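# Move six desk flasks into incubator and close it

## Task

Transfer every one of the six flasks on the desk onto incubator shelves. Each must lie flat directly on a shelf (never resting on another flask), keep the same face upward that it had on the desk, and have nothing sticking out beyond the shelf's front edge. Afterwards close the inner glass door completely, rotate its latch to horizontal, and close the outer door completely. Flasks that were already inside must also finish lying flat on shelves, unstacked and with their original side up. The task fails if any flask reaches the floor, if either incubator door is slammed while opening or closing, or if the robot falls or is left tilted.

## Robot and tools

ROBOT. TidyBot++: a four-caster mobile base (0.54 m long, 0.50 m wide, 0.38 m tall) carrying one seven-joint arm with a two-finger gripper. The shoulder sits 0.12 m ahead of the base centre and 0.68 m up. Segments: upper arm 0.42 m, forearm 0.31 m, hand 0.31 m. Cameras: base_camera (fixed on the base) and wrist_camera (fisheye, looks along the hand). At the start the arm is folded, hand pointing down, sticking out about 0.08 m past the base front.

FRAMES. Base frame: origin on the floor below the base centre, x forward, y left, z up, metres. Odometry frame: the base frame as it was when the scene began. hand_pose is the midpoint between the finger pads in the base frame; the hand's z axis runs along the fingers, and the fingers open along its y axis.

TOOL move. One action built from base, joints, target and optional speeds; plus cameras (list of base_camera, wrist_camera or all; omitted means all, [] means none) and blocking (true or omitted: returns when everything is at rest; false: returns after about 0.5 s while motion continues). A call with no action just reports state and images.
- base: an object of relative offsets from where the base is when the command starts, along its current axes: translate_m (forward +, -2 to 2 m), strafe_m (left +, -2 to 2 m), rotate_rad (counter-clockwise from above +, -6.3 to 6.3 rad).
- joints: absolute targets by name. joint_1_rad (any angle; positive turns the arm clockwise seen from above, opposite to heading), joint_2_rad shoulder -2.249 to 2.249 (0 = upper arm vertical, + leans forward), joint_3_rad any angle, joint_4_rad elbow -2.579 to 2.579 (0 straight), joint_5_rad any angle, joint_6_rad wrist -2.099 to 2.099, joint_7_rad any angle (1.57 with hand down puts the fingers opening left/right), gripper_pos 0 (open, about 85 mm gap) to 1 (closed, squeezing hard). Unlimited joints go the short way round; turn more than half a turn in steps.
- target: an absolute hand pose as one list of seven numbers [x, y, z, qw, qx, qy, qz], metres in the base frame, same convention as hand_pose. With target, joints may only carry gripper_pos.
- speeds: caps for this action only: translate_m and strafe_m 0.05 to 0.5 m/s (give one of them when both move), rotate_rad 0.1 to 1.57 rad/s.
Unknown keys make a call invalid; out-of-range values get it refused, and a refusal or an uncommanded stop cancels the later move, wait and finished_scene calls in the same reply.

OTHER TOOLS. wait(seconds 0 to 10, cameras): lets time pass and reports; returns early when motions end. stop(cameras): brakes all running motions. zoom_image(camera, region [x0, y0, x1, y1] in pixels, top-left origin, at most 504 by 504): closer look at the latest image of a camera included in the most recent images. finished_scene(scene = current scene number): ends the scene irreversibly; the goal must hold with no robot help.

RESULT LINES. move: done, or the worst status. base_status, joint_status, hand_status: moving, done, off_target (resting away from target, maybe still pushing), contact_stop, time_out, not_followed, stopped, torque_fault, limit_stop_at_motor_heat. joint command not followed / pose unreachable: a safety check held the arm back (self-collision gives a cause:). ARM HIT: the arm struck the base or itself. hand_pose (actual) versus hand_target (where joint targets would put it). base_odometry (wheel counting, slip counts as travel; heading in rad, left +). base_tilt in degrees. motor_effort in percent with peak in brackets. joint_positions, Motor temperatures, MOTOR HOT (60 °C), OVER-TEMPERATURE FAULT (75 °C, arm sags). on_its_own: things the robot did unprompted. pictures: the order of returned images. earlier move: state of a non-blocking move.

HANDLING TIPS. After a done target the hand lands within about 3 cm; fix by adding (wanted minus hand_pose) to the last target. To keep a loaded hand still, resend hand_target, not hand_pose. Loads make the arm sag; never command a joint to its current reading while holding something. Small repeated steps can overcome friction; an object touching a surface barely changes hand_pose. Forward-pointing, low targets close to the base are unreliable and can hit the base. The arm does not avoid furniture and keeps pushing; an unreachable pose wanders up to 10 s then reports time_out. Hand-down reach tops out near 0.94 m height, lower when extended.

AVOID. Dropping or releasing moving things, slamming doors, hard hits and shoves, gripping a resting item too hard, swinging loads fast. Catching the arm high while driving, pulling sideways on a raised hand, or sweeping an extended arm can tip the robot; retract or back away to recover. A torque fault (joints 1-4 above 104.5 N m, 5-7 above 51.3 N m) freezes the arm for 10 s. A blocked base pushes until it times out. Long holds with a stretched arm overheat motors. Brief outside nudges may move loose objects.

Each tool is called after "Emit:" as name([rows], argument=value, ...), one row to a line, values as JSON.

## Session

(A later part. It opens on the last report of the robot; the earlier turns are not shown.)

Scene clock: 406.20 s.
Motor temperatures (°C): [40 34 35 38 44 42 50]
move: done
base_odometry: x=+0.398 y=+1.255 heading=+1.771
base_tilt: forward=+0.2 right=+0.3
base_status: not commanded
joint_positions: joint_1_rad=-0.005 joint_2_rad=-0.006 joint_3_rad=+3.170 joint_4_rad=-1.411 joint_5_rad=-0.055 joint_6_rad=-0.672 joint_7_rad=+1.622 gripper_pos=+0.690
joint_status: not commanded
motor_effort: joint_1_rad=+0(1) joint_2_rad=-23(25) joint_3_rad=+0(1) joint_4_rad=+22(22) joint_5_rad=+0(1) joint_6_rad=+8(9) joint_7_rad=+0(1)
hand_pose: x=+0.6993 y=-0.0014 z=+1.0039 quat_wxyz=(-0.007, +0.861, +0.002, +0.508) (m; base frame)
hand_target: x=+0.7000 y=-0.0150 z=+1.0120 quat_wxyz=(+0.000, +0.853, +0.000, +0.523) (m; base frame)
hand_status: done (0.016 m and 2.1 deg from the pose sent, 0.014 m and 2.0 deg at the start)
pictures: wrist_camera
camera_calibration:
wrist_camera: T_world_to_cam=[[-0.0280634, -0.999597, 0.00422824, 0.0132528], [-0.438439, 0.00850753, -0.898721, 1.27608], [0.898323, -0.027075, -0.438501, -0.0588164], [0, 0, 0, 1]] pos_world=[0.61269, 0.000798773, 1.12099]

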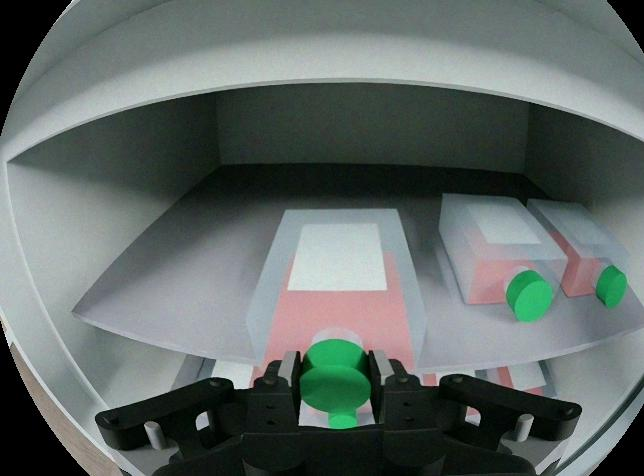

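Emit:
move(target=[0.70, -0.015, 1.005, 0, 0.8526, 0, 0.5225], cameras=[])

Emit:
move(target=[0.70, -0.015, 0.999, 0, 0.8526, 0, 0.5225], cameras=[])

Emit:
move(target=[0.70, -0.015, 0.993, 0, 0.8526, 0, 0.5225], cameras=["wrist_camera"])

Scene clock: 406.93 s.
Motor temperatures (°C): [40 34 35 38 44 42 50]
move: done
base_odometry: x=+0.398 y=+1.255 heading=+1.771
base_tilt: forward=+0.2 right=+0.3
base_status: not commanded
joint_positions: joint_1_rad=-0.005 joint_2_rad=-0.006 joint_3_rad=+3.170 joint_4_rad=-1.435 joint_5_rad=-0.055 joint_6_rad=-0.650 joint_7_rad=+1.622 gripper_pos=+0.690
joint_status: not commanded
motor_effort: joint_1_rad=+0(1) joint_2_rad=-24(25) joint_3_rad=+0(1) joint_4_rad=+21(22) joint_5_rad=-1(1) joint_6_rad=+8(9) joint_7_rad=-1(1)
hand_pose: x=+0.7002 y=-0.0017 z=+0.9958 quat_wxyz=(-0.007, +0.862, +0.002, +0.507) (m; base frame)
hand_target: x=+0.7000 y=-0.0150 z=+1.0050 quat_wxyz=(+0.000, +0.853, +0.000, +0.523) (m; base frame)
hand_status: done (0.016 m and 2.2 deg from the pose sent, 0.014 m and 2.1 deg at the start)
pictures: none
No camera images: "cameras" was empty.

Scene clock: 407.53 s.
Motor temperatures (°C): [40 34 35 38 44 42 50]
move: done
base_odometry: x=+0.398 y=+1.255 heading=+1.771
base_tilt: forward=+0.2 right=+0.3
base_status: not commanded
joint_positions: joint_1_rad=-0.005 joint_2_rad=-0.006 joint_3_rad=+3.170 joint_4_rad=-1.450 joint_5_rad=-0.055 joint_6_rad=-0.626 joint_7_rad=+1.622 gripper_pos=+0.690
joint_status: not commanded
motor_effort: joint_1_rad=+0(1) joint_2_rad=-23(24) joint_3_rad=+1(1) joint_4_rad=+21(22) joint_5_rad=+0(1) joint_6_rad=+8(9) joint_7_rad=-1(2)
hand_pose: x=+0.7018 y=-0.0021 z=+0.9934 quat_wxyz=(-0.006, +0.860, +0.001, +0.511) (m; base frame)
hand_target: x=+0.7000 y=-0.0150 z=+0.9990 quat_wxyz=(+0.000, +0.853, +0.000, +0.523) (m; base frame)
hand_status: done (0.014 m and 1.7 deg from the pose sent, 0.014 m and 2.2 deg at the start)
pictures: none
No camera images: "cameras" was empty.

Scene clock: 408.13 s.
Motor temperatures (°C): [40 34 35 38 44 42 50]
move: done
base_odometry: x=+0.398 y=+1.255 heading=+1.771
base_tilt: forward=+0.2 right=+0.3
base_status: not commanded
joint_positions: joint_1_rad=-0.005 joint_2_rad=-0.009 joint_3_rad=+3.170 joint_4_rad=-1.465 joint_5_rad=-0.055 joint_6_rad=-0.603 joint_7_rad=+1.622 gripper_pos=+0.690
joint_status: not commanded
motor_effort: joint_1_rad=+0(0) joint_2_rad=-21(24) joint_3_rad=+0(1) joint_4_rad=+20(22) joint_5_rad=+0(1) joint_6_rad=+7(9) joint_7_rad=-1(1)
hand_pose: x=+0.7029 y=-0.0025 z=+0.9926 quat_wxyz=(-0.006, +0.857, +0.001, +0.515) (m; base frame)
hand_target: x=+0.7000 y=-0.0150 z=+0.9930 quat_wxyz=(+0.000, +0.853, +0.000, +0.523) (m; base frame)
hand_status: done (0.013 m and 1.2 deg from the pose sent, 0.013 m and 1.7 deg at the start)
pictures: wrist_camera
camera_calibration:
wrist_camera: T_world_to_cam=[[-0.0318835, -0.999485, 0.0035224, 0.0157699], [-0.422783, 0.0102932, -0.906173, 1.26387], [0.90567, -0.0303811, -0.422893, -0.08771], [0, 0, 0, 1]] pos_world=[0.614283, 0.0000877843, 1.10814]

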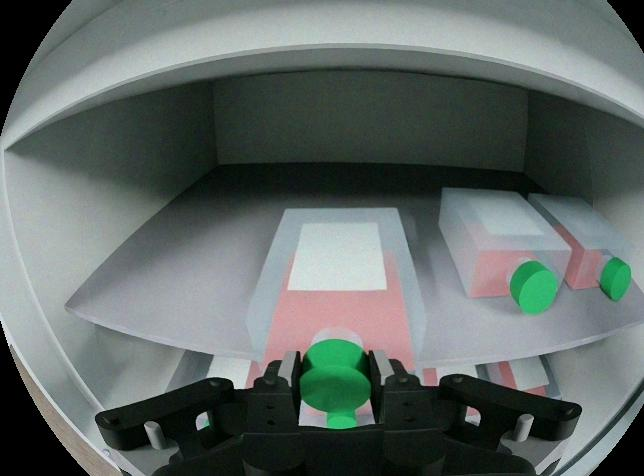

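Emit:
move(target=[0.70, -0.015, 1.003, 0, 0.8526, 0, 0.5225], cameras=[])

Emit:
move(base={"translate_m": 0.045}, speeds={"translate_m": 0.08}, cameras=["wrist_camera"])

Scene clock: 409.03 s.
Motor temperatures (°C): [40 34 35 38 44 42 50]
move: done
base_odometry: x=+0.398 y=+1.255 heading=+1.771
base_tilt: forward=+0.2 right=+0.3
base_status: not commanded
joint_positions: joint_1_rad=-0.005 joint_2_rad=-0.009 joint_3_rad=+3.170 joint_4_rad=-1.463 joint_5_rad=-0.055 joint_6_rad=-0.604 joint_7_rad=+1.622 gripper_pos=+0.690
joint_status: not commanded
motor_effort: joint_1_rad=+0(1) joint_2_rad=-23(24) joint_3_rad=+0(1) joint_4_rad=+21(22) joint_5_rad=+0(1) joint_6_rad=+9(9) joint_7_rad=+0(1)
hand_pose: x=+0.7030 y=-0.0025 z=+0.9932 quat_wxyz=(-0.006, +0.857, +0.001, +0.516) (m; base frame)
hand_target: x=+0.7000 y=-0.0150 z=+1.0030 quat_wxyz=(+0.000, +0.853, +0.000, +0.523) (m; base frame)
hand_status: done (0.016 m and 1.1 deg from the pose sent, 0.017 m and 1.2 deg at the start)
pictures: none
No camera images: "cameras" was empty.

Scene clock: 410.10 s.
Motor temperatures (°C): [40 34 35 38 44 42 50]
move: done
base_odometry: x=+0.389 y=+1.299 heading=+1.771
base_tilt: forward=+0.2 right=+0.3
base_status: done
joint_positions: joint_1_rad=-0.005 joint_2_rad=-0.009 joint_3_rad=+3.170 joint_4_rad=-1.463 joint_5_rad=-0.055 joint_6_rad=-0.604 joint_7_rad=+1.622 gripper_pos=+0.690
joint_status: not commanded
motor_effort: joint_1_rad=+0(1) joint_2_rad=-24(27) joint_3_rad=+1(2) joint_4_rad=+21(23) joint_5_rad=+0(1) joint_6_rad=+9(9) joint_7_rad=-1(1)
hand_pose: x=+0.7027 y=-0.0025 z=+0.9937 quat_wxyz=(-0.006, +0.857, +0.001, +0.516) (m; base frame)
hand_target: x=+0.7000 y=-0.0150 z=+1.0030 quat_wxyz=(+0.000, +0.853, +0.000, +0.523) (m; base frame)
hand_status: not commanded
pictures: wrist_camera
camera_calibration:
wrist_camera: T_world_to_cam=[[-0.0319795, -0.999482, 0.0035126, 0.0157232], [-0.421363, 0.010295, -0.906834, 1.26448], [0.906328, -0.0304802, -0.421474, -0.0889032], [0, 0, 0, 1]] pos_world=[0.613882, -0.0000124429, 1.10914]

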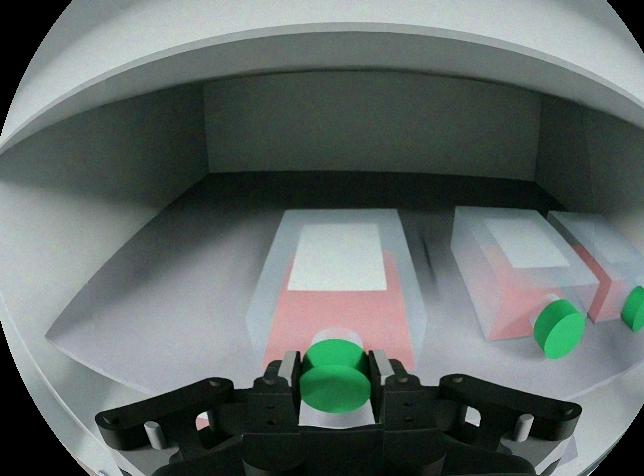

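Emit:
move(base={"translate_m": 0.03}, speeds={"translate_m": 0.06}, cameras=["wrist_camera"])

Scene clock: 411.20 s.
Motor temperatures (°C): [40 34 35 38 44 42 50]
move: done
base_odometry: x=+0.383 y=+1.329 heading=+1.771
base_tilt: forward=+0.2 right=+0.3
base_status: done
joint_positions: joint_1_rad=-0.005 joint_2_rad=-0.010 joint_3_rad=+3.170 joint_4_rad=-1.463 joint_5_rad=-0.055 joint_6_rad=-0.604 joint_7_rad=+1.622 gripper_pos=+0.690
joint_status: not commanded
motor_effort: joint_1_rad=+0(1) joint_2_rad=-23(27) joint_3_rad=+1(1) joint_4_rad=+21(22) joint_5_rad=+0(1) joint_6_rad=+8(9) joint_7_rad=-1(1)
hand_pose: x=+0.7025 y=-0.0025 z=+0.9941 quat_wxyz=(-0.006, +0.856, +0.001, +0.516) (m; base frame)
hand_target: x=+0.7000 y=-0.0150 z=+1.0030 quat_wxyz=(+0.000, +0.853, +0.000, +0.523) (m; base frame)
hand_status: not commanded
pictures: wrist_camera
camera_calibration:
wrist_camera: T_world_to_cam=[[-0.0319822, -0.999482, 0.0034954, 0.0157365], [-0.420875, 0.0102953, -0.90706, 1.26462], [0.906555, -0.0304809, -0.420987, -0.0892743], [0, 0, 0, 1]] pos_world=[0.613681, -0.0000124453, 1.10945]

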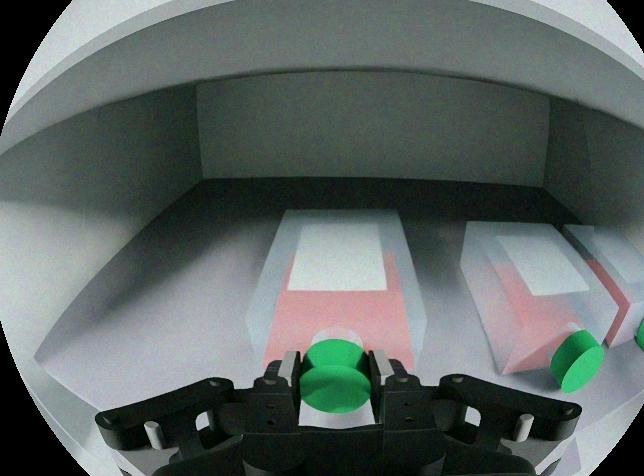

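Emit:
move(target=[0.70, -0.015, 0.998, 0, 0.8616, 0, 0.5075], cameras=[])

Emit:
move(joints={"gripper_pos": 0.5}, cameras=["wrist_camera"])

Emit:
move(base={"translate_m": -0.14}, speeds={"translate_m": 0.1}, cameras=["wrist_camera"])

Scene clock: 412.00 s.
Motor temperatures (°C): [40 34 35 38 44 42 50]
move: done
base_odometry: x=+0.383 y=+1.329 heading=+1.771
base_tilt: forward=+0.2 right=+0.3
base_status: not commanded
joint_positions: joint_1_rad=-0.005 joint_2_rad=-0.010 joint_3_rad=+3.170 joint_4_rad=-1.449 joint_5_rad=-0.055 joint_6_rad=-0.633 joint_7_rad=+1.622 gripper_pos=+0.690
joint_status: not commanded
motor_effort: joint_1_rad=+0(1) joint_2_rad=-23(24) joint_3_rad=+0(1) joint_4_rad=+22(22) joint_5_rad=+0(1) joint_6_rad=+8(9) joint_7_rad=-1(1)
hand_pose: x=+0.6999 y=-0.0021 z=+0.9943 quat_wxyz=(-0.006, +0.860, +0.001, +0.510) (m; base frame)
hand_target: x=+0.7000 y=-0.0150 z=+0.9980 quat_wxyz=(+0.000, +0.862, +0.000, +0.508) (m; base frame)
hand_status: done (0.013 m and 0.8 deg from the pose sent, 0.013 m and 1.4 deg at the start)
pictures: none
No camera images: "cameras" was empty.

Scene clock: 412.70 s.
Motor temperatures (°C): [40 34 35 38 44 42 50]
move: done
base_odometry: x=+0.383 y=+1.329 heading=+1.771
base_tilt: forward=+0.2 right=+0.3
base_status: not commanded
joint_positions: joint_1_rad=-0.005 joint_2_rad=-0.010 joint_3_rad=+3.170 joint_4_rad=-1.449 joint_5_rad=-0.055 joint_6_rad=-0.633 joint_7_rad=+1.622 gripper_pos=+0.500
joint_status: all done
motor_effort: joint_1_rad=+0(1) joint_2_rad=-23(24) joint_3_rad=+0(1) joint_4_rad=+21(22) joint_5_rad=+0(1) joint_6_rad=+8(9) joint_7_rad=-1(1)
hand_pose: x=+0.6999 y=-0.0021 z=+0.9943 quat_wxyz=(-0.006, +0.860, +0.001, +0.510) (m; base frame)
hand_target: x=+0.7000 y=-0.0150 z=+0.9980 quat_wxyz=(+0.000, +0.862, +0.000, +0.508) (m; base frame)
hand_status: not commanded
pictures: wrist_camera
camera_calibration:
wrist_camera: T_world_to_cam=[[-0.030316, -0.999533, 0.0038494, 0.0145927], [-0.43421, 0.00970068, -0.900759, 1.26682], [0.900301, -0.0289789, -0.434301, -0.0691775], [0, 0, 0, 1]] pos_world=[0.61279, 0.000292122, 1.111]

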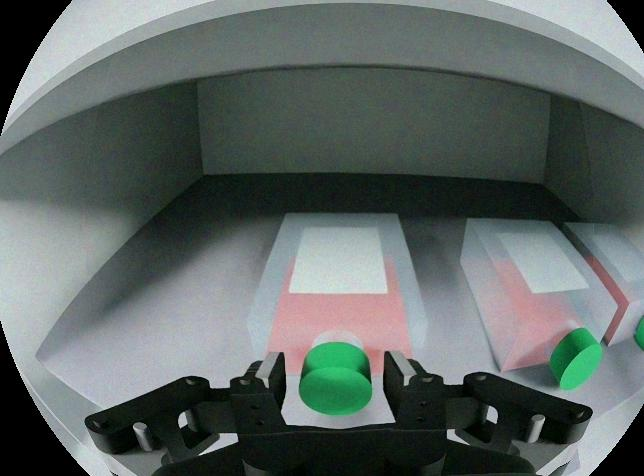

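Scene clock: 414.60 s.
Motor temperatures (°C): [40 34 35 38 44 42 50]
move: done
base_odometry: x=+0.411 y=+1.192 heading=+1.771
base_tilt: forward=+0.2 right=+0.3
base_status: done
joint_positions: joint_1_rad=-0.005 joint_2_rad=-0.008 joint_3_rad=+3.170 joint_4_rad=-1.449 joint_5_rad=-0.055 joint_6_rad=-0.633 joint_7_rad=+1.622 gripper_pos=+0.500
joint_status: not commanded
motor_effort: joint_1_rad=+0(1) joint_2_rad=-23(27) joint_3_rad=+1(1) joint_4_rad=+21(22) joint_5_rad=-1(1) joint_6_rad=+7(8) joint_7_rad=-1(2)
hand_pose: x=+0.7006 y=-0.0021 z=+0.9932 quat_wxyz=(-0.006, +0.861, +0.001, +0.509) (m; base frame)
hand_target: x=+0.7000 y=-0.0150 z=+0.9980 quat_wxyz=(+0.000, +0.862, +0.000, +0.508) (m; base frame)
hand_status: not commanded
pictures: wrist_camera
camera_calibration:
wrist_camera: T_world_to_cam=[[-0.0303077, -0.999533, 0.00391259, 0.0145456], [-0.436022, 0.00969847, -0.899884, 1.2664], [0.899425, -0.0289793, -0.436113, -0.067788], [0, 0, 0, 1]] pos_world=[0.613592, 0.000292126, 1.11]

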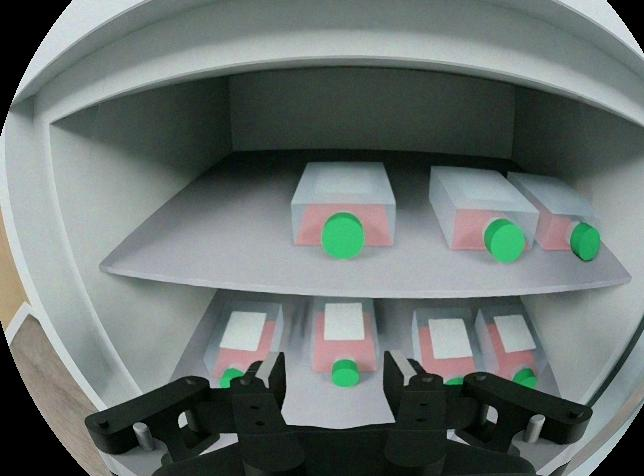

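Emit:
move(base={"translate_m": -0.2}, cameras=[])

Emit:
move(base={"translate_m": -1.449, "strafe_m": 1.144, "rotate_rad": 1.534}, speeds={"rotate_rad": 0.6}, target=[0.62, 0.0, 1.06, 0, 0.866, 0, 0.5], joints={"gripper_pos": 1.0})

Scene clock: 416.67 s.
Motor temperatures (°C): [40 34 35 38 44 42 50]
move: done
base_odometry: x=+0.451 y=+0.995 heading=+1.771
base_tilt: forward=+0.2 right=+0.3
base_status: done
joint_positions: joint_1_rad=-0.005 joint_2_rad=-0.010 joint_3_rad=+3.170 joint_4_rad=-1.449 joint_5_rad=-0.055 joint_6_rad=-0.633 joint_7_rad=+1.622 gripper_pos=+0.500
joint_status: not commanded
motor_effort: joint_1_rad=-1(1) joint_2_rad=-22(26) joint_3_rad=+1(1) joint_4_rad=+20(22) joint_5_rad=+0(1) joint_6_rad=+8(8) joint_7_rad=-1(1)
hand_pose: x=+0.7000 y=-0.0021 z=+0.9943 quat_wxyz=(-0.006, +0.860, +0.001, +0.510) (m; base frame)
hand_target: x=+0.7000 y=-0.0150 z=+0.9980 quat_wxyz=(+0.000, +0.862, +0.000, +0.508) (m; base frame)
hand_status: not commanded
pictures: none
No camera images: "cameras" was empty.

Scene clock: 421.53 s.
Motor temperatures (°C): [40 34 35 38 44 42 50]
move: done
base_odometry: x=-0.382 y=-0.652 heading=-2.978
base_tilt: forward=+0.2 right=+0.3
base_status: done
joint_positions: joint_1_rad=-0.009 joint_2_rad=-0.129 joint_3_rad=+3.171 joint_4_rad=-1.352 joint_5_rad=-0.048 joint_6_rad=-0.861 joint_7_rad=+1.609 gripper_pos=+0.999
joint_status: all done
motor_effort: joint_1_rad=-1(4) joint_2_rad=-17(28) joint_3_rad=+0(4) joint_4_rad=+20(22) joint_5_rad=-1(1) joint_6_rad=+8(8) joint_7_rad=-1(2)
hand_pose: x=+0.6320 y=+0.0013 z=+1.0533 quat_wxyz=(-0.011, +0.863, +0.003, +0.505) (m; base frame)
hand_target: x=+0.6200 y=+0.0000 z=+1.0600 quat_wxyz=(+0.000, +0.866, +0.000, +0.500) (m; base frame)
hand_status: done (0.014 m and 1.4 deg from the pose sent, 0.104 m and 1.5 deg at the start)
pictures: base_camera, wrist_camera
camera_calibration:
wrist_camera: T_world_to_cam=[[-0.023075, -0.999733, -0.00127696, 0.016509], [-0.445627, 0.0114289, -0.895146, 1.2917], [0.894921, -0.0200864, -0.445772, 0.0331982], [0, 0, 0, 1]] pos_world=[0.546286, 0.00240868, 1.17108]

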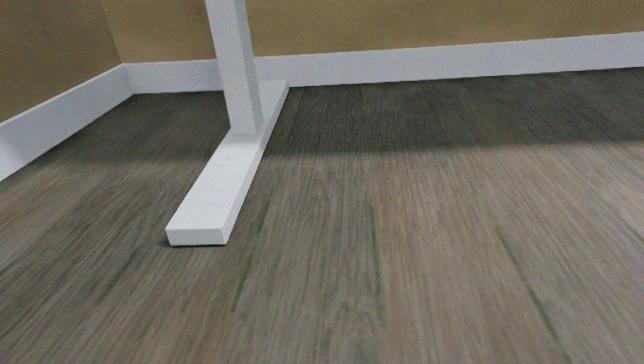

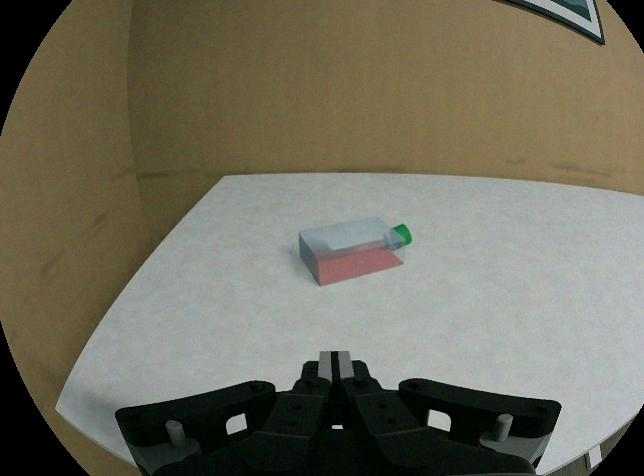

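Emit:
move(base={"strafe_m": -0.14}, target=[0.69, 0.150, 0.99, 0, 0.866, 0, 0.5], cameras=[])

Emit:
move(target=[0.71, 0.150, 0.945, 0, 0.866, 0, 0.5], cameras=["wrist_camera"])

Scene clock: 423.80 s.
Motor temperatures (°C): [40 34 35 38 44 42 50]
move: done
base_odometry: x=-0.405 y=-0.514 heading=-2.978
base_tilt: forward=+0.2 right=+0.3
base_status: done
joint_positions: joint_1_rad=-0.326 joint_2_rad=+0.050 joint_3_rad=+3.039 joint_4_rad=-1.352 joint_5_rad=+0.522 joint_6_rad=-0.837 joint_7_rad=+0.950 gripper_pos=+0.999
joint_status: not commanded
motor_effort: joint_1_rad=+0(2) joint_2_rad=-24(26) joint_3_rad=+1(2) joint_4_rad=+20(21) joint_5_rad=+3(4) joint_6_rad=+6(8) joint_7_rad=-1(2)
hand_pose: x=+0.6845 y=+0.1313 z=+0.9916 quat_wxyz=(+0.001, +0.873, -0.013, +0.488) (m; base frame)
hand_target: x=+0.6900 y=+0.1500 z=+0.9900 quat_wxyz=(+0.000, +0.866, +0.000, +0.500) (m; base frame)
hand_status: done (0.020 m and 2.2 deg from the pose sent, 0.172 m and 1.4 deg at the start)
pictures: none
No camera images: "cameras" was empty.

Scene clock: 425.07 s.
Motor temperatures (°C): [40 34 35 38 44 42 50]
move: done
base_odometry: x=-0.405 y=-0.514 heading=-2.978
base_tilt: forward=+0.3 right=+0.3
base_status: not commanded
joint_positions: joint_1_rad=-0.365 joint_2_rad=+0.083 joint_3_rad=+3.062 joint_4_rad=-1.454 joint_5_rad=+0.581 joint_6_rad=-0.709 joint_7_rad=+0.865 gripper_pos=+0.999
joint_status: not commanded
motor_effort: joint_1_rad=+0(1) joint_2_rad=-26(28) joint_3_rad=+0(1) joint_4_rad=+20(21) joint_5_rad=+3(4) joint_6_rad=+6(7) joint_7_rad=-1(2)
hand_pose: x=+0.6998 y=+0.1526 z=+0.9495 quat_wxyz=(-0.008, +0.872, +0.000, +0.489) (m; base frame)
hand_target: x=+0.7100 y=+0.1500 z=+0.9450 quat_wxyz=(+0.000, +0.866, +0.000, +0.500) (m; base frame)
hand_status: done (0.012 m and 1.7 deg from the pose sent, 0.056 m and 2.2 deg at the start)
pictures: wrist_camera
camera_calibration:
wrist_camera: T_world_to_cam=[[-0.0299422, -0.999549, 0.00223281, 0.170742], [-0.476337, 0.0123051, -0.879177, 1.23345], [0.878753, -0.027388, -0.476491, -0.0291035], [0, 0, 0, 1]] pos_world=[0.618225, 0.154691, 1.07017]

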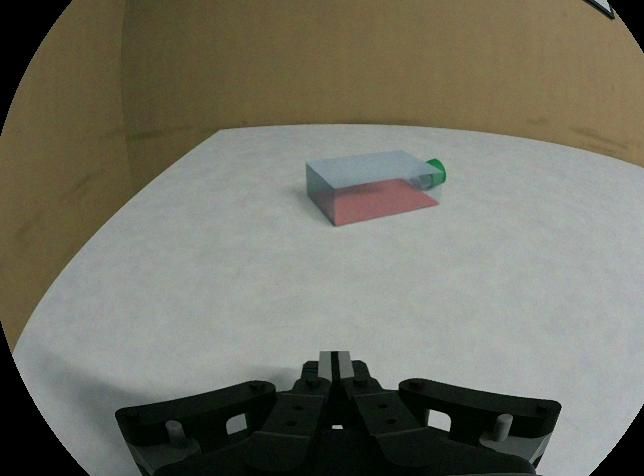

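Emit:
move(base={"translate_m": 0.16, "strafe_m": -0.012}, speeds={"translate_m": 0.15}, target=[0.71, 0.150, 0.934, 0, 0.866, 0, 0.5], cameras=["wrist_camera"])

Scene clock: 427.93 s.
Motor temperatures (°C): [40 34 35 38 44 42 50]
move: done
base_odometry: x=-0.565 y=-0.528 heading=-2.978
base_tilt: forward=+0.3 right=+0.3
base_status: done
joint_positions: joint_1_rad=-0.373 joint_2_rad=+0.088 joint_3_rad=+3.068 joint_4_rad=-1.489 joint_5_rad=+0.610 joint_6_rad=-0.678 joint_7_rad=+0.829 gripper_pos=+0.999
joint_status: not commanded
motor_effort: joint_1_rad=+0(1) joint_2_rad=-26(28) joint_3_rad=+1(1) joint_4_rad=+20(21) joint_5_rad=+4(4) joint_6_rad=+5(6) joint_7_rad=-1(2)
hand_pose: x=+0.7015 y=+0.1540 z=+0.9364 quat_wxyz=(-0.007, +0.872, +0.000, +0.489) (m; base frame)
hand_target: x=+0.7100 y=+0.1500 z=+0.9340 quat_wxyz=(+0.000, +0.866, +0.000, +0.500) (m; base frame)
hand_status: done (0.010 m and 1.7 deg from the pose sent, 0.019 m and 1.7 deg at the start)
pictures: wrist_camera
camera_calibration:
wrist_camera: T_world_to_cam=[[-0.0303461, -0.999534, 0.00339461, 0.171344], [-0.477175, 0.0115028, -0.878733, 1.22303], [0.878284, -0.028286, -0.477301, -0.0355545], [0, 0, 0, 1]] pos_world=[0.620026, 0.15619, 1.05717]

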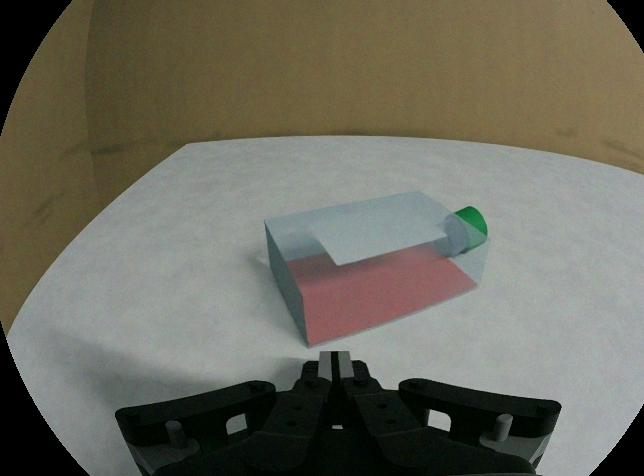

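Good; push gently.

Emit:
move(base={"translate_m": 0.08}, speeds={"translate_m": 0.08}, cameras=["wrist_camera"])

Scene clock: 429.50 s.
Motor temperatures (°C): [40 34 35 38 44 42 50]
move: done
base_odometry: x=-0.644 y=-0.541 heading=-2.978
base_tilt: forward=+0.2 right=+0.3
base_status: done
joint_positions: joint_1_rad=-0.373 joint_2_rad=+0.091 joint_3_rad=+3.069 joint_4_rad=-1.489 joint_5_rad=+0.610 joint_6_rad=-0.678 joint_7_rad=+0.829 gripper_pos=+0.999
joint_status: not commanded
motor_effort: joint_1_rad=+0(1) joint_2_rad=-26(29) joint_3_rad=+0(1) joint_4_rad=+20(21) joint_5_rad=+4(5) joint_6_rad=+6(6) joint_7_rad=-1(2)
hand_pose: x=+0.7021 y=+0.1542 z=+0.9353 quat_wxyz=(-0.007, +0.873, +0.001, +0.488) (m; base frame)
hand_target: x=+0.7100 y=+0.1500 z=+0.9340 quat_wxyz=(+0.000, +0.866, +0.000, +0.500) (m; base frame)
hand_status: not commanded
pictures: wrist_camera
camera_calibration:
wrist_camera: T_world_to_cam=[[-0.030353, -0.99953, 0.00424739, 0.170675], [-0.478485, 0.0107992, -0.878029, 1.22271], [0.877571, -0.0286831, -0.478588, -0.0348685], [0, 0, 0, 1]] pos_world=[0.620827, 0.156391, 1.05616]

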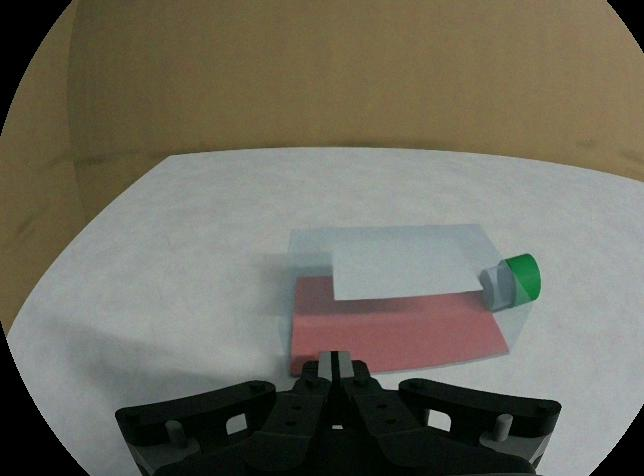

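Emit:
move(base={"translate_m": 0.05}, speeds={"translate_m": 0.08}, cameras=["wrist_camera"])

Scene clock: 430.80 s.
Motor temperatures (°C): [40 34 35 38 44 42 50]
move: done
base_odometry: x=-0.694 y=-0.549 heading=-2.978
base_tilt: forward=+0.2 right=+0.3
base_status: done
joint_positions: joint_1_rad=-0.374 joint_2_rad=+0.092 joint_3_rad=+3.070 joint_4_rad=-1.489 joint_5_rad=+0.610 joint_6_rad=-0.677 joint_7_rad=+0.829 gripper_pos=+0.999
joint_status: not commanded
motor_effort: joint_1_rad=+0(1) joint_2_rad=-26(28) joint_3_rad=+1(1) joint_4_rad=+20(21) joint_5_rad=+4(4) joint_6_rad=+6(6) joint_7_rad=-1(2)
hand_pose: x=+0.7025 y=+0.1545 z=+0.9344 quat_wxyz=(-0.007, +0.873, +0.001, +0.488) (m; base frame)
hand_target: x=+0.7100 y=+0.1500 z=+0.9340 quat_wxyz=(+0.000, +0.866, +0.000, +0.500) (m; base frame)
hand_status: not commanded
pictures: wrist_camera
camera_calibration:
wrist_camera: T_world_to_cam=[[-0.0299223, -0.99954, 0.00485, 0.170193], [-0.479603, 0.0100999, -0.877428, 1.2224], [0.876975, -0.0285807, -0.479685, -0.0341697], [0, 0, 0, 1]] pos_world=[0.621327, 0.156792, 1.05536]

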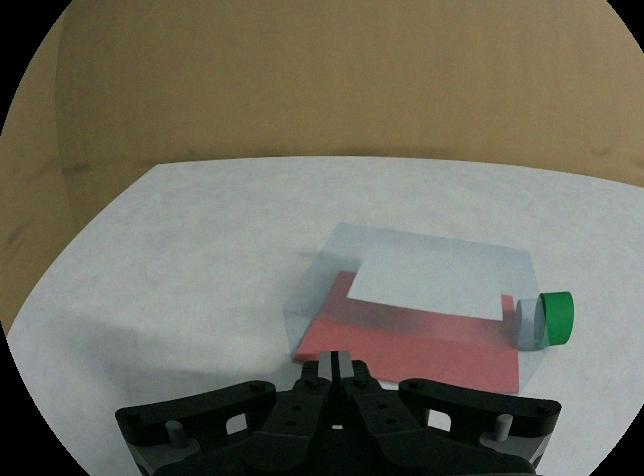

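Emit:
move(base={"translate_m": -0.13}, speeds={"translate_m": 0.2}, cameras=[])

Emit:
move(target=[0.79, 0.157, 0.937, 0, 0.866, 0, 0.5], cameras=["wrist_camera"])

Scene clock: 432.37 s.
Motor temperatures (°C): [40 34 35 38 44 42 50]
move: done
base_odometry: x=-0.565 y=-0.528 heading=-2.978
base_tilt: forward=+0.2 right=+0.3
base_status: done
joint_positions: joint_1_rad=-0.376 joint_2_rad=+0.094 joint_3_rad=+3.071 joint_4_rad=-1.489 joint_5_rad=+0.611 joint_6_rad=-0.677 joint_7_rad=+0.829 gripper_pos=+0.999
joint_status: not commanded
motor_effort: joint_1_rad=+0(2) joint_2_rad=-26(30) joint_3_rad=+0(2) joint_4_rad=+20(21) joint_5_rad=+3(4) joint_6_rad=+5(6) joint_7_rad=-1(1)
hand_pose: x=+0.7028 y=+0.1552 z=+0.9335 quat_wxyz=(-0.007, +0.873, +0.002, +0.487) (m; base frame)
hand_target: x=+0.7100 y=+0.1500 z=+0.9340 quat_wxyz=(+0.000, +0.866, +0.000, +0.500) (m; base frame)
hand_status: not commanded
pictures: none
No camera images: "cameras" was empty.

Scene clock: 433.67 s.
Motor temperatures (°C): [40 34 35 38 44 42 50]
move: done
base_odometry: x=-0.565 y=-0.528 heading=-2.978
base_tilt: forward=+0.2 right=+0.3
base_status: not commanded
joint_positions: joint_1_rad=-0.464 joint_2_rad=+0.261 joint_3_rad=+3.280 joint_4_rad=-1.299 joint_5_rad=+0.511 joint_6_rad=-0.666 joint_7_rad=+0.944 gripper_pos=+0.999
joint_status: not commanded
motor_effort: joint_1_rad=-1(1) joint_2_rad=-32(33) joint_3_rad=+1(2) joint_4_rad=+20(21) joint_5_rad=+3(4) joint_6_rad=+6(7) joint_7_rad=-1(1)
hand_pose: x=+0.7804 y=+0.1380 z=+0.9308 quat_wxyz=(+0.020, +0.871, -0.012, +0.491) (m; base frame)
hand_target: x=+0.7900 y=+0.1570 z=+0.9370 quat_wxyz=(+0.000, +0.866, +0.000, +0.500) (m; base frame)
hand_status: done (0.022 m and 2.9 deg from the pose sent, 0.087 m and 1.8 deg at the start)
pictures: wrist_camera
camera_calibration:
wrist_camera: T_world_to_cam=[[-0.0786066, -0.996181, 0.0380097, 0.162777], [-0.472938, 0.00370035, -0.881088, 1.25593], [0.877582, -0.0872355, -0.471423, -0.104761], [0, 0, 0, 1]] pos_world=[0.698711, 0.148369, 1.05102]

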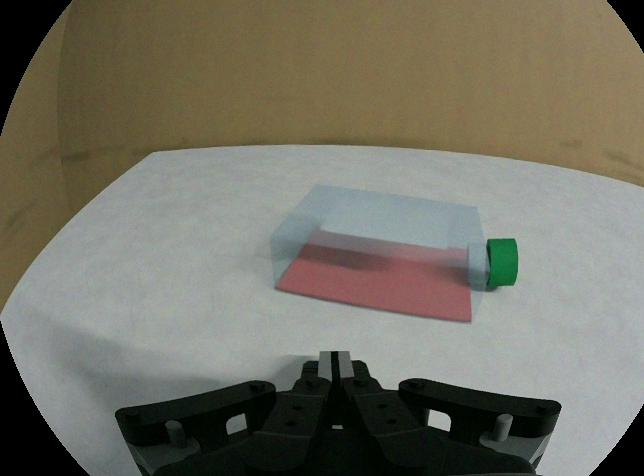

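Emit:
move(base={"translate_m": 0.08, "strafe_m": 0.026}, speeds={"translate_m": 0.1}, cameras=["wrist_camera"])

Scene clock: 435.20 s.
Motor temperatures (°C): [40 34 35 38 44 42 50]
move: done
base_odometry: x=-0.640 y=-0.567 heading=-2.978
base_tilt: forward=+0.2 right=+0.3
base_status: done
joint_positions: joint_1_rad=-0.465 joint_2_rad=+0.265 joint_3_rad=+3.280 joint_4_rad=-1.296 joint_5_rad=+0.510 joint_6_rad=-0.662 joint_7_rad=+0.944 gripper_pos=+0.999
joint_status: not commanded
motor_effort: joint_1_rad=-1(2) joint_2_rad=-32(34) joint_3_rad=+1(2) joint_4_rad=+20(21) joint_5_rad=+3(4) joint_6_rad=+5(7) joint_7_rad=-1(1)
hand_pose: x=+0.7822 y=+0.1403 z=+0.9306 quat_wxyz=(+0.019, +0.870, -0.011, +0.492) (m; base frame)
hand_target: x=+0.7900 y=+0.1570 z=+0.9370 quat_wxyz=(+0.000, +0.866, +0.000, +0.500) (m; base frame)
hand_status: not commanded
pictures: wrist_camera
camera_calibration:
wrist_camera: T_world_to_cam=[[-0.0752259, -0.996476, 0.0371066, 0.163438], [-0.470995, 0.00270766, -0.882132, 1.25617], [0.878923, -0.0838362, -0.469538, -0.109518], [0, 0, 0, 1]] pos_world=[0.700204, 0.150279, 1.05062]

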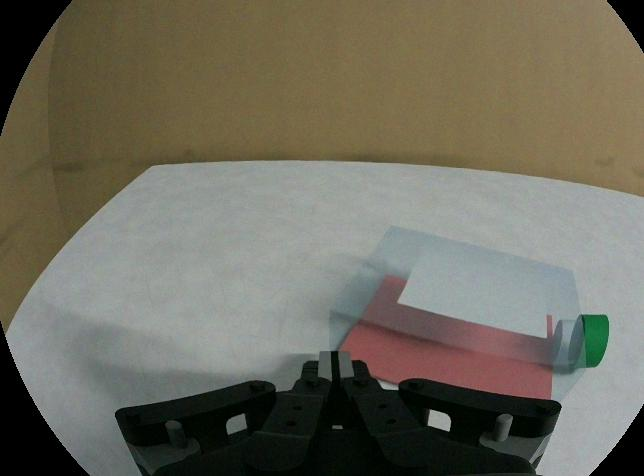

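Emit:
move(target=[0.84, 0.150, 0.94, 0, 0.866, 0, 0.5], base={"translate_m": 0.02}, speeds={"translate_m": 0.1}, cameras=["wrist_camera"])

Scene clock: 436.50 s.
Motor temperatures (°C): [40 34 35 38 44 42 50]
move: done
base_odometry: x=-0.660 y=-0.570 heading=-2.978
base_tilt: forward=+0.2 right=+0.3
base_status: done
joint_positions: joint_1_rad=-0.450 joint_2_rad=+0.377 joint_3_rad=+3.310 joint_4_rad=-1.126 joint_5_rad=+0.361 joint_6_rad=-0.662 joint_7_rad=+1.089 gripper_pos=+0.999
joint_status: not commanded
motor_effort: joint_1_rad=+0(2) joint_2_rad=-36(38) joint_3_rad=+2(2) joint_4_rad=+20(21) joint_5_rad=+3(4) joint_6_rad=+6(7) joint_7_rad=+0(2)
hand_pose: x=+0.8289 y=+0.1618 z=+0.9383 quat_wxyz=(+0.003, +0.867, +0.006, +0.499) (m; base frame)
hand_target: x=+0.8400 y=+0.1500 z=+0.9400 quat_wxyz=(+0.000, +0.866, +0.000, +0.500) (m; base frame)
hand_status: done (0.016 m and 0.8 deg from the pose sent, 0.059 m and 2.7 deg at the start)
pictures: wrist_camera
camera_calibration:
wrist_camera: T_world_to_cam=[[-0.0309381, -0.999194, 0.0255964, 0.162553], [-0.45692, -0.00863782, -0.889466, 1.28196], [0.888969, -0.0392138, -0.456285, -0.173154], [0, 0, 0, 1]] pos_world=[0.744711, 0.166705, 1.05709]

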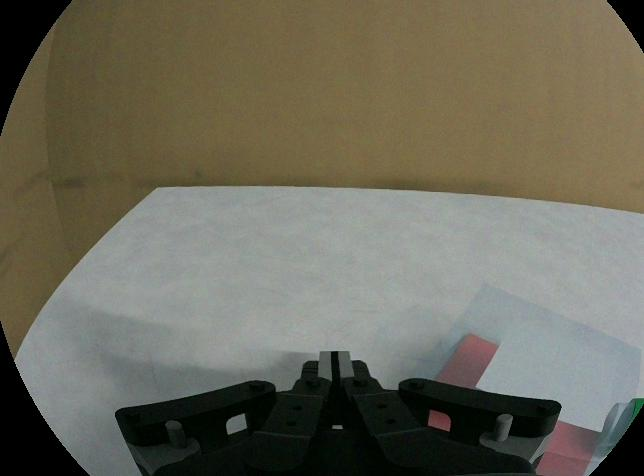

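Emit:
move(target=[0.78, 0.17, 1.05, 0, 0.866, 0, 0.5], cameras=[])

Emit:
move(target=[0.65, -0.10, 1.06, -0.1901, 0.801, 0.3293, 0.4624], joints={"gripper_pos": 0.0}, cameras=["wrist_camera"])

Scene clock: 438.53 s.
Motor temperatures (°C): [40 34 35 38 44 42 50]
move: done
base_odometry: x=-0.660 y=-0.570 heading=-2.978
base_tilt: forward=+0.2 right=+0.3
base_status: not commanded
joint_positions: joint_1_rad=-0.456 joint_2_rad=+0.352 joint_3_rad=+3.288 joint_4_rad=-0.845 joint_5_rad=+0.359 joint_6_rad=-0.959 joint_7_rad=+1.115 gripper_pos=+0.999
joint_status: not commanded
motor_effort: joint_1_rad=+0(1) joint_2_rad=-35(38) joint_3_rad=+2(2) joint_4_rad=+20(21) joint_5_rad=+3(3) joint_6_rad=+7(8) joint_7_rad=-1(2)
hand_pose: x=+0.7980 y=+0.1497 z=+1.0403 quat_wxyz=(+0.009, +0.862, -0.027, +0.507) (m; base frame)
hand_target: x=+0.7800 y=+0.1700 z=+1.0500 quat_wxyz=(+0.000, +0.866, +0.000, +0.500) (m; base frame)
hand_status: done (0.029 m and 3.3 deg from the pose sent, 0.122 m and 0.8 deg at the start)
pictures: none
No camera images: "cameras" was empty.

Scene clock: 441.50 s.
Motor temperatures (°C): [40 34 35 38 44 42 50]
move: done
base_odometry: x=-0.660 y=-0.570 heading=-2.978
base_tilt: forward=+0.2 right=+0.3
base_status: not commanded
joint_positions: joint_1_rad=+0.849 joint_2_rad=+0.412 joint_3_rad=+2.792 joint_4_rad=-0.682 joint_5_rad=-0.791 joint_6_rad=-1.627 joint_7_rad=+2.572 gripper_pos=+0.000
joint_status: all done
motor_effort: joint_1_rad=-1(2) joint_2_rad=-31(35) joint_3_rad=-4(4) joint_4_rad=+15(20) joint_5_rad=-6(7) joint_6_rad=+4(7) joint_7_rad=+0(2)
hand_pose: x=+0.6571 y=-0.1113 z=+1.0508 quat_wxyz=(-0.167, +0.826, +0.294, +0.450) (m; base frame)
hand_target: x=+0.6500 y=-0.1000 z=+1.0600 quat_wxyz=(-0.190, +0.801, +0.329, +0.462) (m; base frame)
hand_status: done (0.016 m and 5.8 deg from the pose sent, 0.291 m and 47.8 deg at the start)
pictures: wrist_camera
camera_calibration:
wrist_camera: T_world_to_cam=[[0.606667, -0.794932, 0.00623839, -0.494391], [-0.390465, -0.304808, -0.868694, 1.20268], [0.692454, 0.524572, -0.49531, 0.253081], [0, 0, 0, 1]] pos_world=[0.594289, -0.159179, 1.1732]

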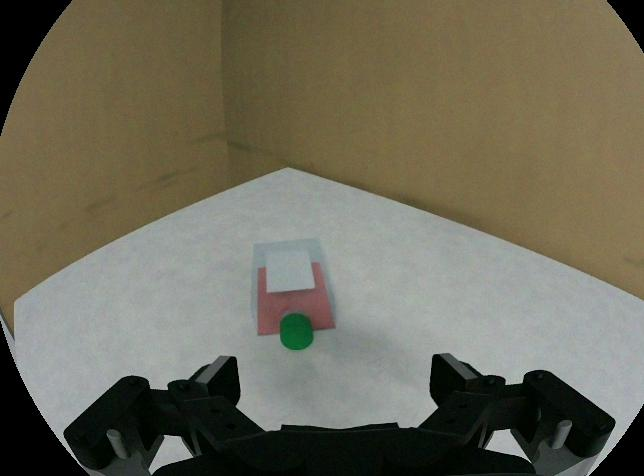

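Emit:
move(target=[0.645, -0.080, 0.975, -0.2175, 0.7798, 0.3767, 0.4502], cameras=["wrist_camera"])

Scene clock: 443.70 s.
Motor temperatures (°C): [40 34 35 38 44 42 50]
move: done
base_odometry: x=-0.660 y=-0.570 heading=-2.978
base_tilt: forward=+0.2 right=+0.3
base_status: not commanded
joint_positions: joint_1_rad=+0.849 joint_2_rad=+0.411 joint_3_rad=+2.856 joint_4_rad=-0.990 joint_5_rad=-0.891 joint_6_rad=-1.627 joint_7_rad=+2.903 gripper_pos=+0.000
joint_status: not commanded
motor_effort: joint_1_rad=+0(1) joint_2_rad=-32(33) joint_3_rad=-3(4) joint_4_rad=+16(17) joint_5_rad=-7(8) joint_6_rad=+1(4) joint_7_rad=-1(1)
hand_pose: x=+0.6428 y=-0.0917 z=+0.9596 quat_wxyz=(-0.225, +0.797, +0.364, +0.426) (m; base frame)
hand_target: x=+0.6450 y=-0.0800 z=+0.9750 quat_wxyz=(-0.217, +0.780, +0.377, +0.450) (m; base frame)
hand_status: done (0.019 m and 3.8 deg from the pose sent, 0.083 m and 12.3 deg at the start)
pictures: wrist_camera
camera_calibration:
wrist_camera: T_world_to_cam=[[0.747419, -0.66358, -0.032024, -0.511291], [-0.348874, -0.351017, -0.86895, 1.09321], [0.565377, 0.660642, -0.493862, 0.300312], [0, 0, 0, 1]] pos_world=[0.59375, -0.153949, 1.08188]

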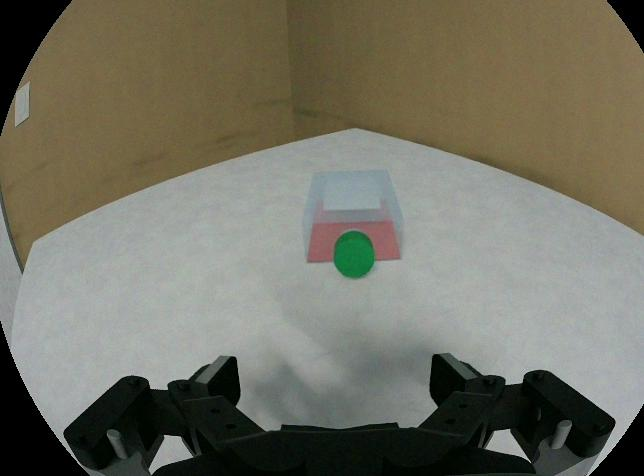

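Emit:
move(target=[0.704, -0.036, 0.950, -0.2175, 0.7798, 0.3767, 0.4502], cameras=["wrist_camera"])

Scene clock: 445.17 s.
Motor temperatures (°C): [40 34 35 38 44 42 50]
move: done
base_odometry: x=-0.660 y=-0.570 heading=-2.978
base_tilt: forward=+0.3 right=+0.3
base_status: not commanded
joint_positions: joint_1_rad=+0.737 joint_2_rad=+0.434 joint_3_rad=+2.790 joint_4_rad=-0.990 joint_5_rad=-0.889 joint_6_rad=-1.467 joint_7_rad=+2.903 gripper_pos=+0.000
joint_status: not commanded
motor_effort: joint_1_rad=+0(3) joint_2_rad=-32(33) joint_3_rad=-4(5) joint_4_rad=+17(17) joint_5_rad=-8(8) joint_6_rad=+2(2) joint_7_rad=-1(1)
hand_pose: x=+0.6937 y=-0.0317 z=+0.9684 quat_wxyz=(-0.222, +0.770, +0.386, +0.458) (m; base frame)
hand_target: x=+0.7040 y=-0.0360 z=+0.9500 quat_wxyz=(-0.217, +0.780, +0.377, +0.450) (m; base frame)
hand_status: done (0.022 m and 1.9 deg from the pose sent, 0.083 m and 3.8 deg at the start)
pictures: wrist_camera
camera_calibration:
wrist_camera: T_world_to_cam=[[0.77269, -0.634233, 0.0264427, -0.582435], [-0.258296, -0.352189, -0.899581, 1.1064], [0.579857, 0.688267, -0.435952, 0.171017], [0, 0, 0, 1]] pos_world=[0.636654, -0.0974436, 1.08525]

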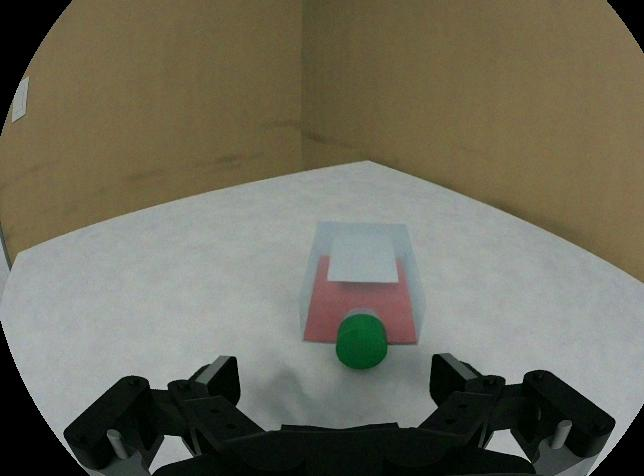

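Emit:
move(target=[0.714, -0.046, 0.932, -0.2175, 0.7798, 0.3767, 0.4502], cameras=["wrist_camera"])

Scene clock: 448.03 s.
Motor temperatures (°C): [40 34 35 38 44 42 50]
move: done
base_odometry: x=-0.660 y=-0.570 heading=-2.978
base_tilt: forward=+0.2 right=+0.3
base_status: not commanded
joint_positions: joint_1_rad=+0.740 joint_2_rad=+0.471 joint_3_rad=+2.764 joint_4_rad=-0.993 joint_5_rad=-0.886 joint_6_rad=-1.441 joint_7_rad=+2.904 gripper_pos=+0.000
joint_status: not commanded
motor_effort: joint_1_rad=-1(1) joint_2_rad=-34(35) joint_3_rad=-4(5) joint_4_rad=+17(18) joint_5_rad=-7(8) joint_6_rad=+2(2) joint_7_rad=-1(1)
hand_pose: x=+0.7062 y=-0.0330 z=+0.9561 quat_wxyz=(-0.234, +0.769, +0.378, +0.460) (m; base frame)
hand_target: x=+0.7140 y=-0.0460 z=+0.9320 quat_wxyz=(-0.217, +0.780, +0.377, +0.450) (m; base frame)
hand_status: done (0.028 m and 2.6 deg from the pose sent, 0.044 m and 1.9 deg at the start)
pictures: wrist_camera
camera_calibration:
wrist_camera: T_world_to_cam=[[0.771762, -0.635911, 0.000572947, -0.567294], [-0.26738, -0.325318, -0.907015, 1.11246], [0.576967, 0.699847, -0.421098, 0.147492], [0, 0, 0, 1]] pos_world=[0.650168, -0.102067, 1.07145]

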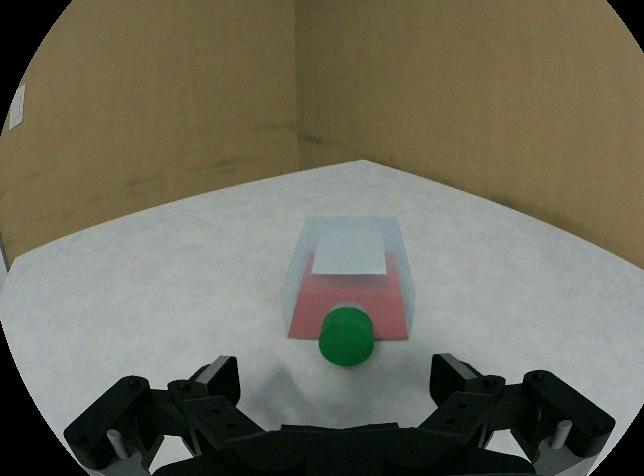

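Emit:
move(target=[0.724, -0.036, 0.915, -0.2118, 0.7988, 0.3667, 0.4270], cameras=["wrist_camera"])

Scene clock: 448.90 s.
Motor temperatures (°C): [40 34 35 38 44 42 50]
move: done
base_odometry: x=-0.660 y=-0.570 heading=-2.978
base_tilt: forward=+0.3 right=+0.3
base_status: not commanded
joint_positions: joint_1_rad=+0.712 joint_2_rad=+0.473 joint_3_rad=+2.764 joint_4_rad=-0.993 joint_5_rad=-0.830 joint_6_rad=-1.405 joint_7_rad=+2.882 gripper_pos=+0.000
joint_status: not commanded
motor_effort: joint_1_rad=+0(2) joint_2_rad=-34(35) joint_3_rad=-5(5) joint_4_rad=+17(18) joint_5_rad=-7(8) joint_6_rad=+2(2) joint_7_rad=-1(1)
hand_pose: x=+0.7151 y=-0.0315 z=+0.9424 quat_wxyz=(-0.217, +0.782, +0.377, +0.447) (m; base frame)
hand_target: x=+0.7240 y=-0.0360 z=+0.9150 quat_wxyz=(-0.212, +0.799, +0.367, +0.427) (m; base frame)
hand_status: done (0.029 m and 3.2 deg from the pose sent, 0.045 m and 5.9 deg at the start)
pictures: wrist_camera
camera_calibration:
wrist_camera: T_world_to_cam=[[0.758695, -0.651348, 0.0112818, -0.574413], [-0.293163, -0.356841, -0.886973, 1.1015], [0.581754, 0.669634, -0.461684, 0.169431], [0, 0, 0, 1]] pos_world=[0.660154, -0.0945416, 1.0617]

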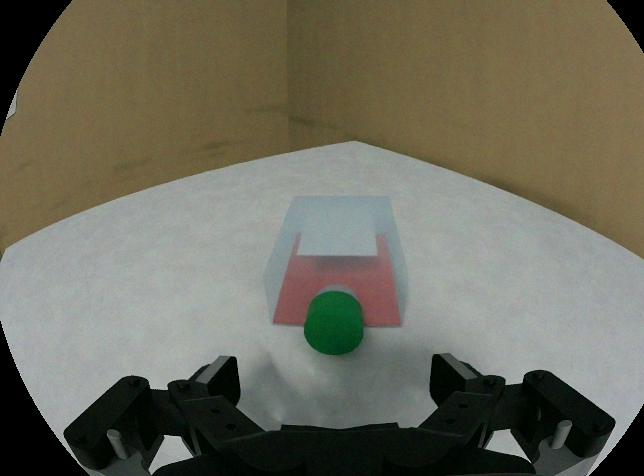

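Emit:
move(target=[0.744, -0.010, 0.918, -0.2118, 0.7988, 0.3667, 0.4270], cameras=["wrist_camera"])

Scene clock: 449.93 s.
Motor temperatures (°C): [40 34 35 38 44 42 50]
move: done
base_odometry: x=-0.660 y=-0.570 heading=-2.978
base_tilt: forward=+0.3 right=+0.3
base_status: not commanded
joint_positions: joint_1_rad=+0.652 joint_2_rad=+0.495 joint_3_rad=+2.743 joint_4_rad=-0.986 joint_5_rad=-0.790 joint_6_rad=-1.360 joint_7_rad=+2.838 gripper_pos=+0.000
joint_status: not commanded
motor_effort: joint_1_rad=+0(2) joint_2_rad=-35(36) joint_3_rad=-5(6) joint_4_rad=+17(18) joint_5_rad=-6(8) joint_6_rad=+2(2) joint_7_rad=-1(1)
hand_pose: x=+0.7310 y=-0.0039 z=+0.9315 quat_wxyz=(-0.225, +0.785, +0.379, +0.436) (m; base frame)
hand_target: x=+0.7440 y=-0.0100 z=+0.9180 quat_wxyz=(-0.212, +0.799, +0.367, +0.427) (m; base frame)
hand_status: done (0.020 m and 2.8 deg from the pose sent, 0.043 m and 3.2 deg at the start)
pictures: wrist_camera
camera_calibration:
wrist_camera: T_world_to_cam=[[0.766464, -0.642251, -0.00684002, -0.55708], [-0.308967, -0.359344, -0.880574, 1.11192], [0.563092, 0.677042, -0.473859, 0.161608], [0, 0, 0, 1]] pos_world=[0.679529, -0.0676384, 1.0519]

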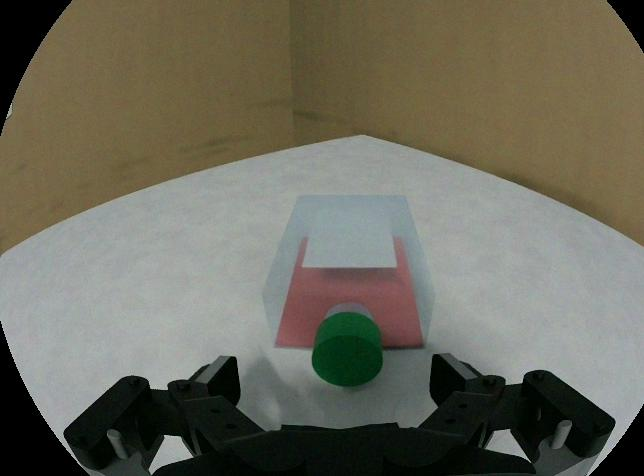

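Emit:
move(target=[0.757, -0.005, 0.931, -0.2118, 0.7988, 0.3667, 0.4270], cameras=["wrist_camera"])

Scene clock: 450.93 s.
Motor temperatures (°C): [40 34 35 38 44 42 50]
move: done
base_odometry: x=-0.660 y=-0.570 heading=-2.978
base_tilt: forward=+0.3 right=+0.3
base_status: not commanded
joint_positions: joint_1_rad=+0.632 joint_2_rad=+0.528 joint_3_rad=+2.726 joint_4_rad=-0.899 joint_5_rad=-0.748 joint_6_rad=-1.360 joint_7_rad=+2.776 gripper_pos=+0.000
joint_status: not commanded
motor_effort: joint_1_rad=+0(1) joint_2_rad=-36(36) joint_3_rad=-5(6) joint_4_rad=+17(18) joint_5_rad=-7(8) joint_6_rad=+3(3) joint_7_rad=-1(1)
hand_pose: x=+0.7469 y=-0.0065 z=+0.9426 quat_wxyz=(-0.217, +0.788, +0.372, +0.440) (m; base frame)
hand_target: x=+0.7570 y=-0.0050 z=+0.9310 quat_wxyz=(-0.212, +0.799, +0.367, +0.427) (m; base frame)
hand_status: done (0.015 m and 2.2 deg from the pose sent, 0.026 m and 2.8 deg at the start)
pictures: wrist_camera
camera_calibration:
wrist_camera: T_world_to_cam=[[0.753464, -0.657488, 0.000893446, -0.568605], [-0.310934, -0.35752, -0.880625, 1.12727], [0.57932, 0.663241, -0.473814, 0.147475], [0, 0, 0, 1]] pos_world=[0.693494, -0.0686422, 1.06308]

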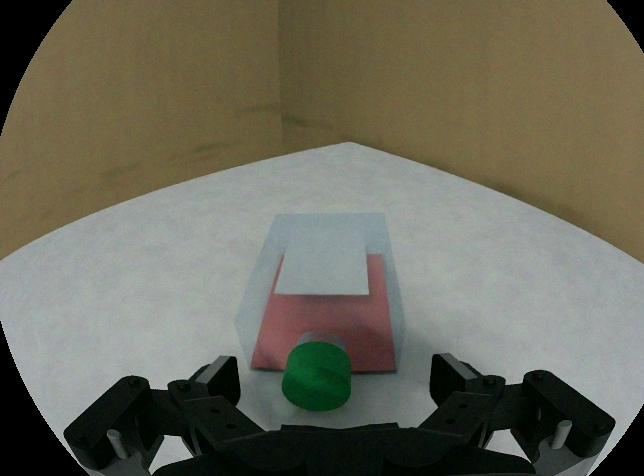

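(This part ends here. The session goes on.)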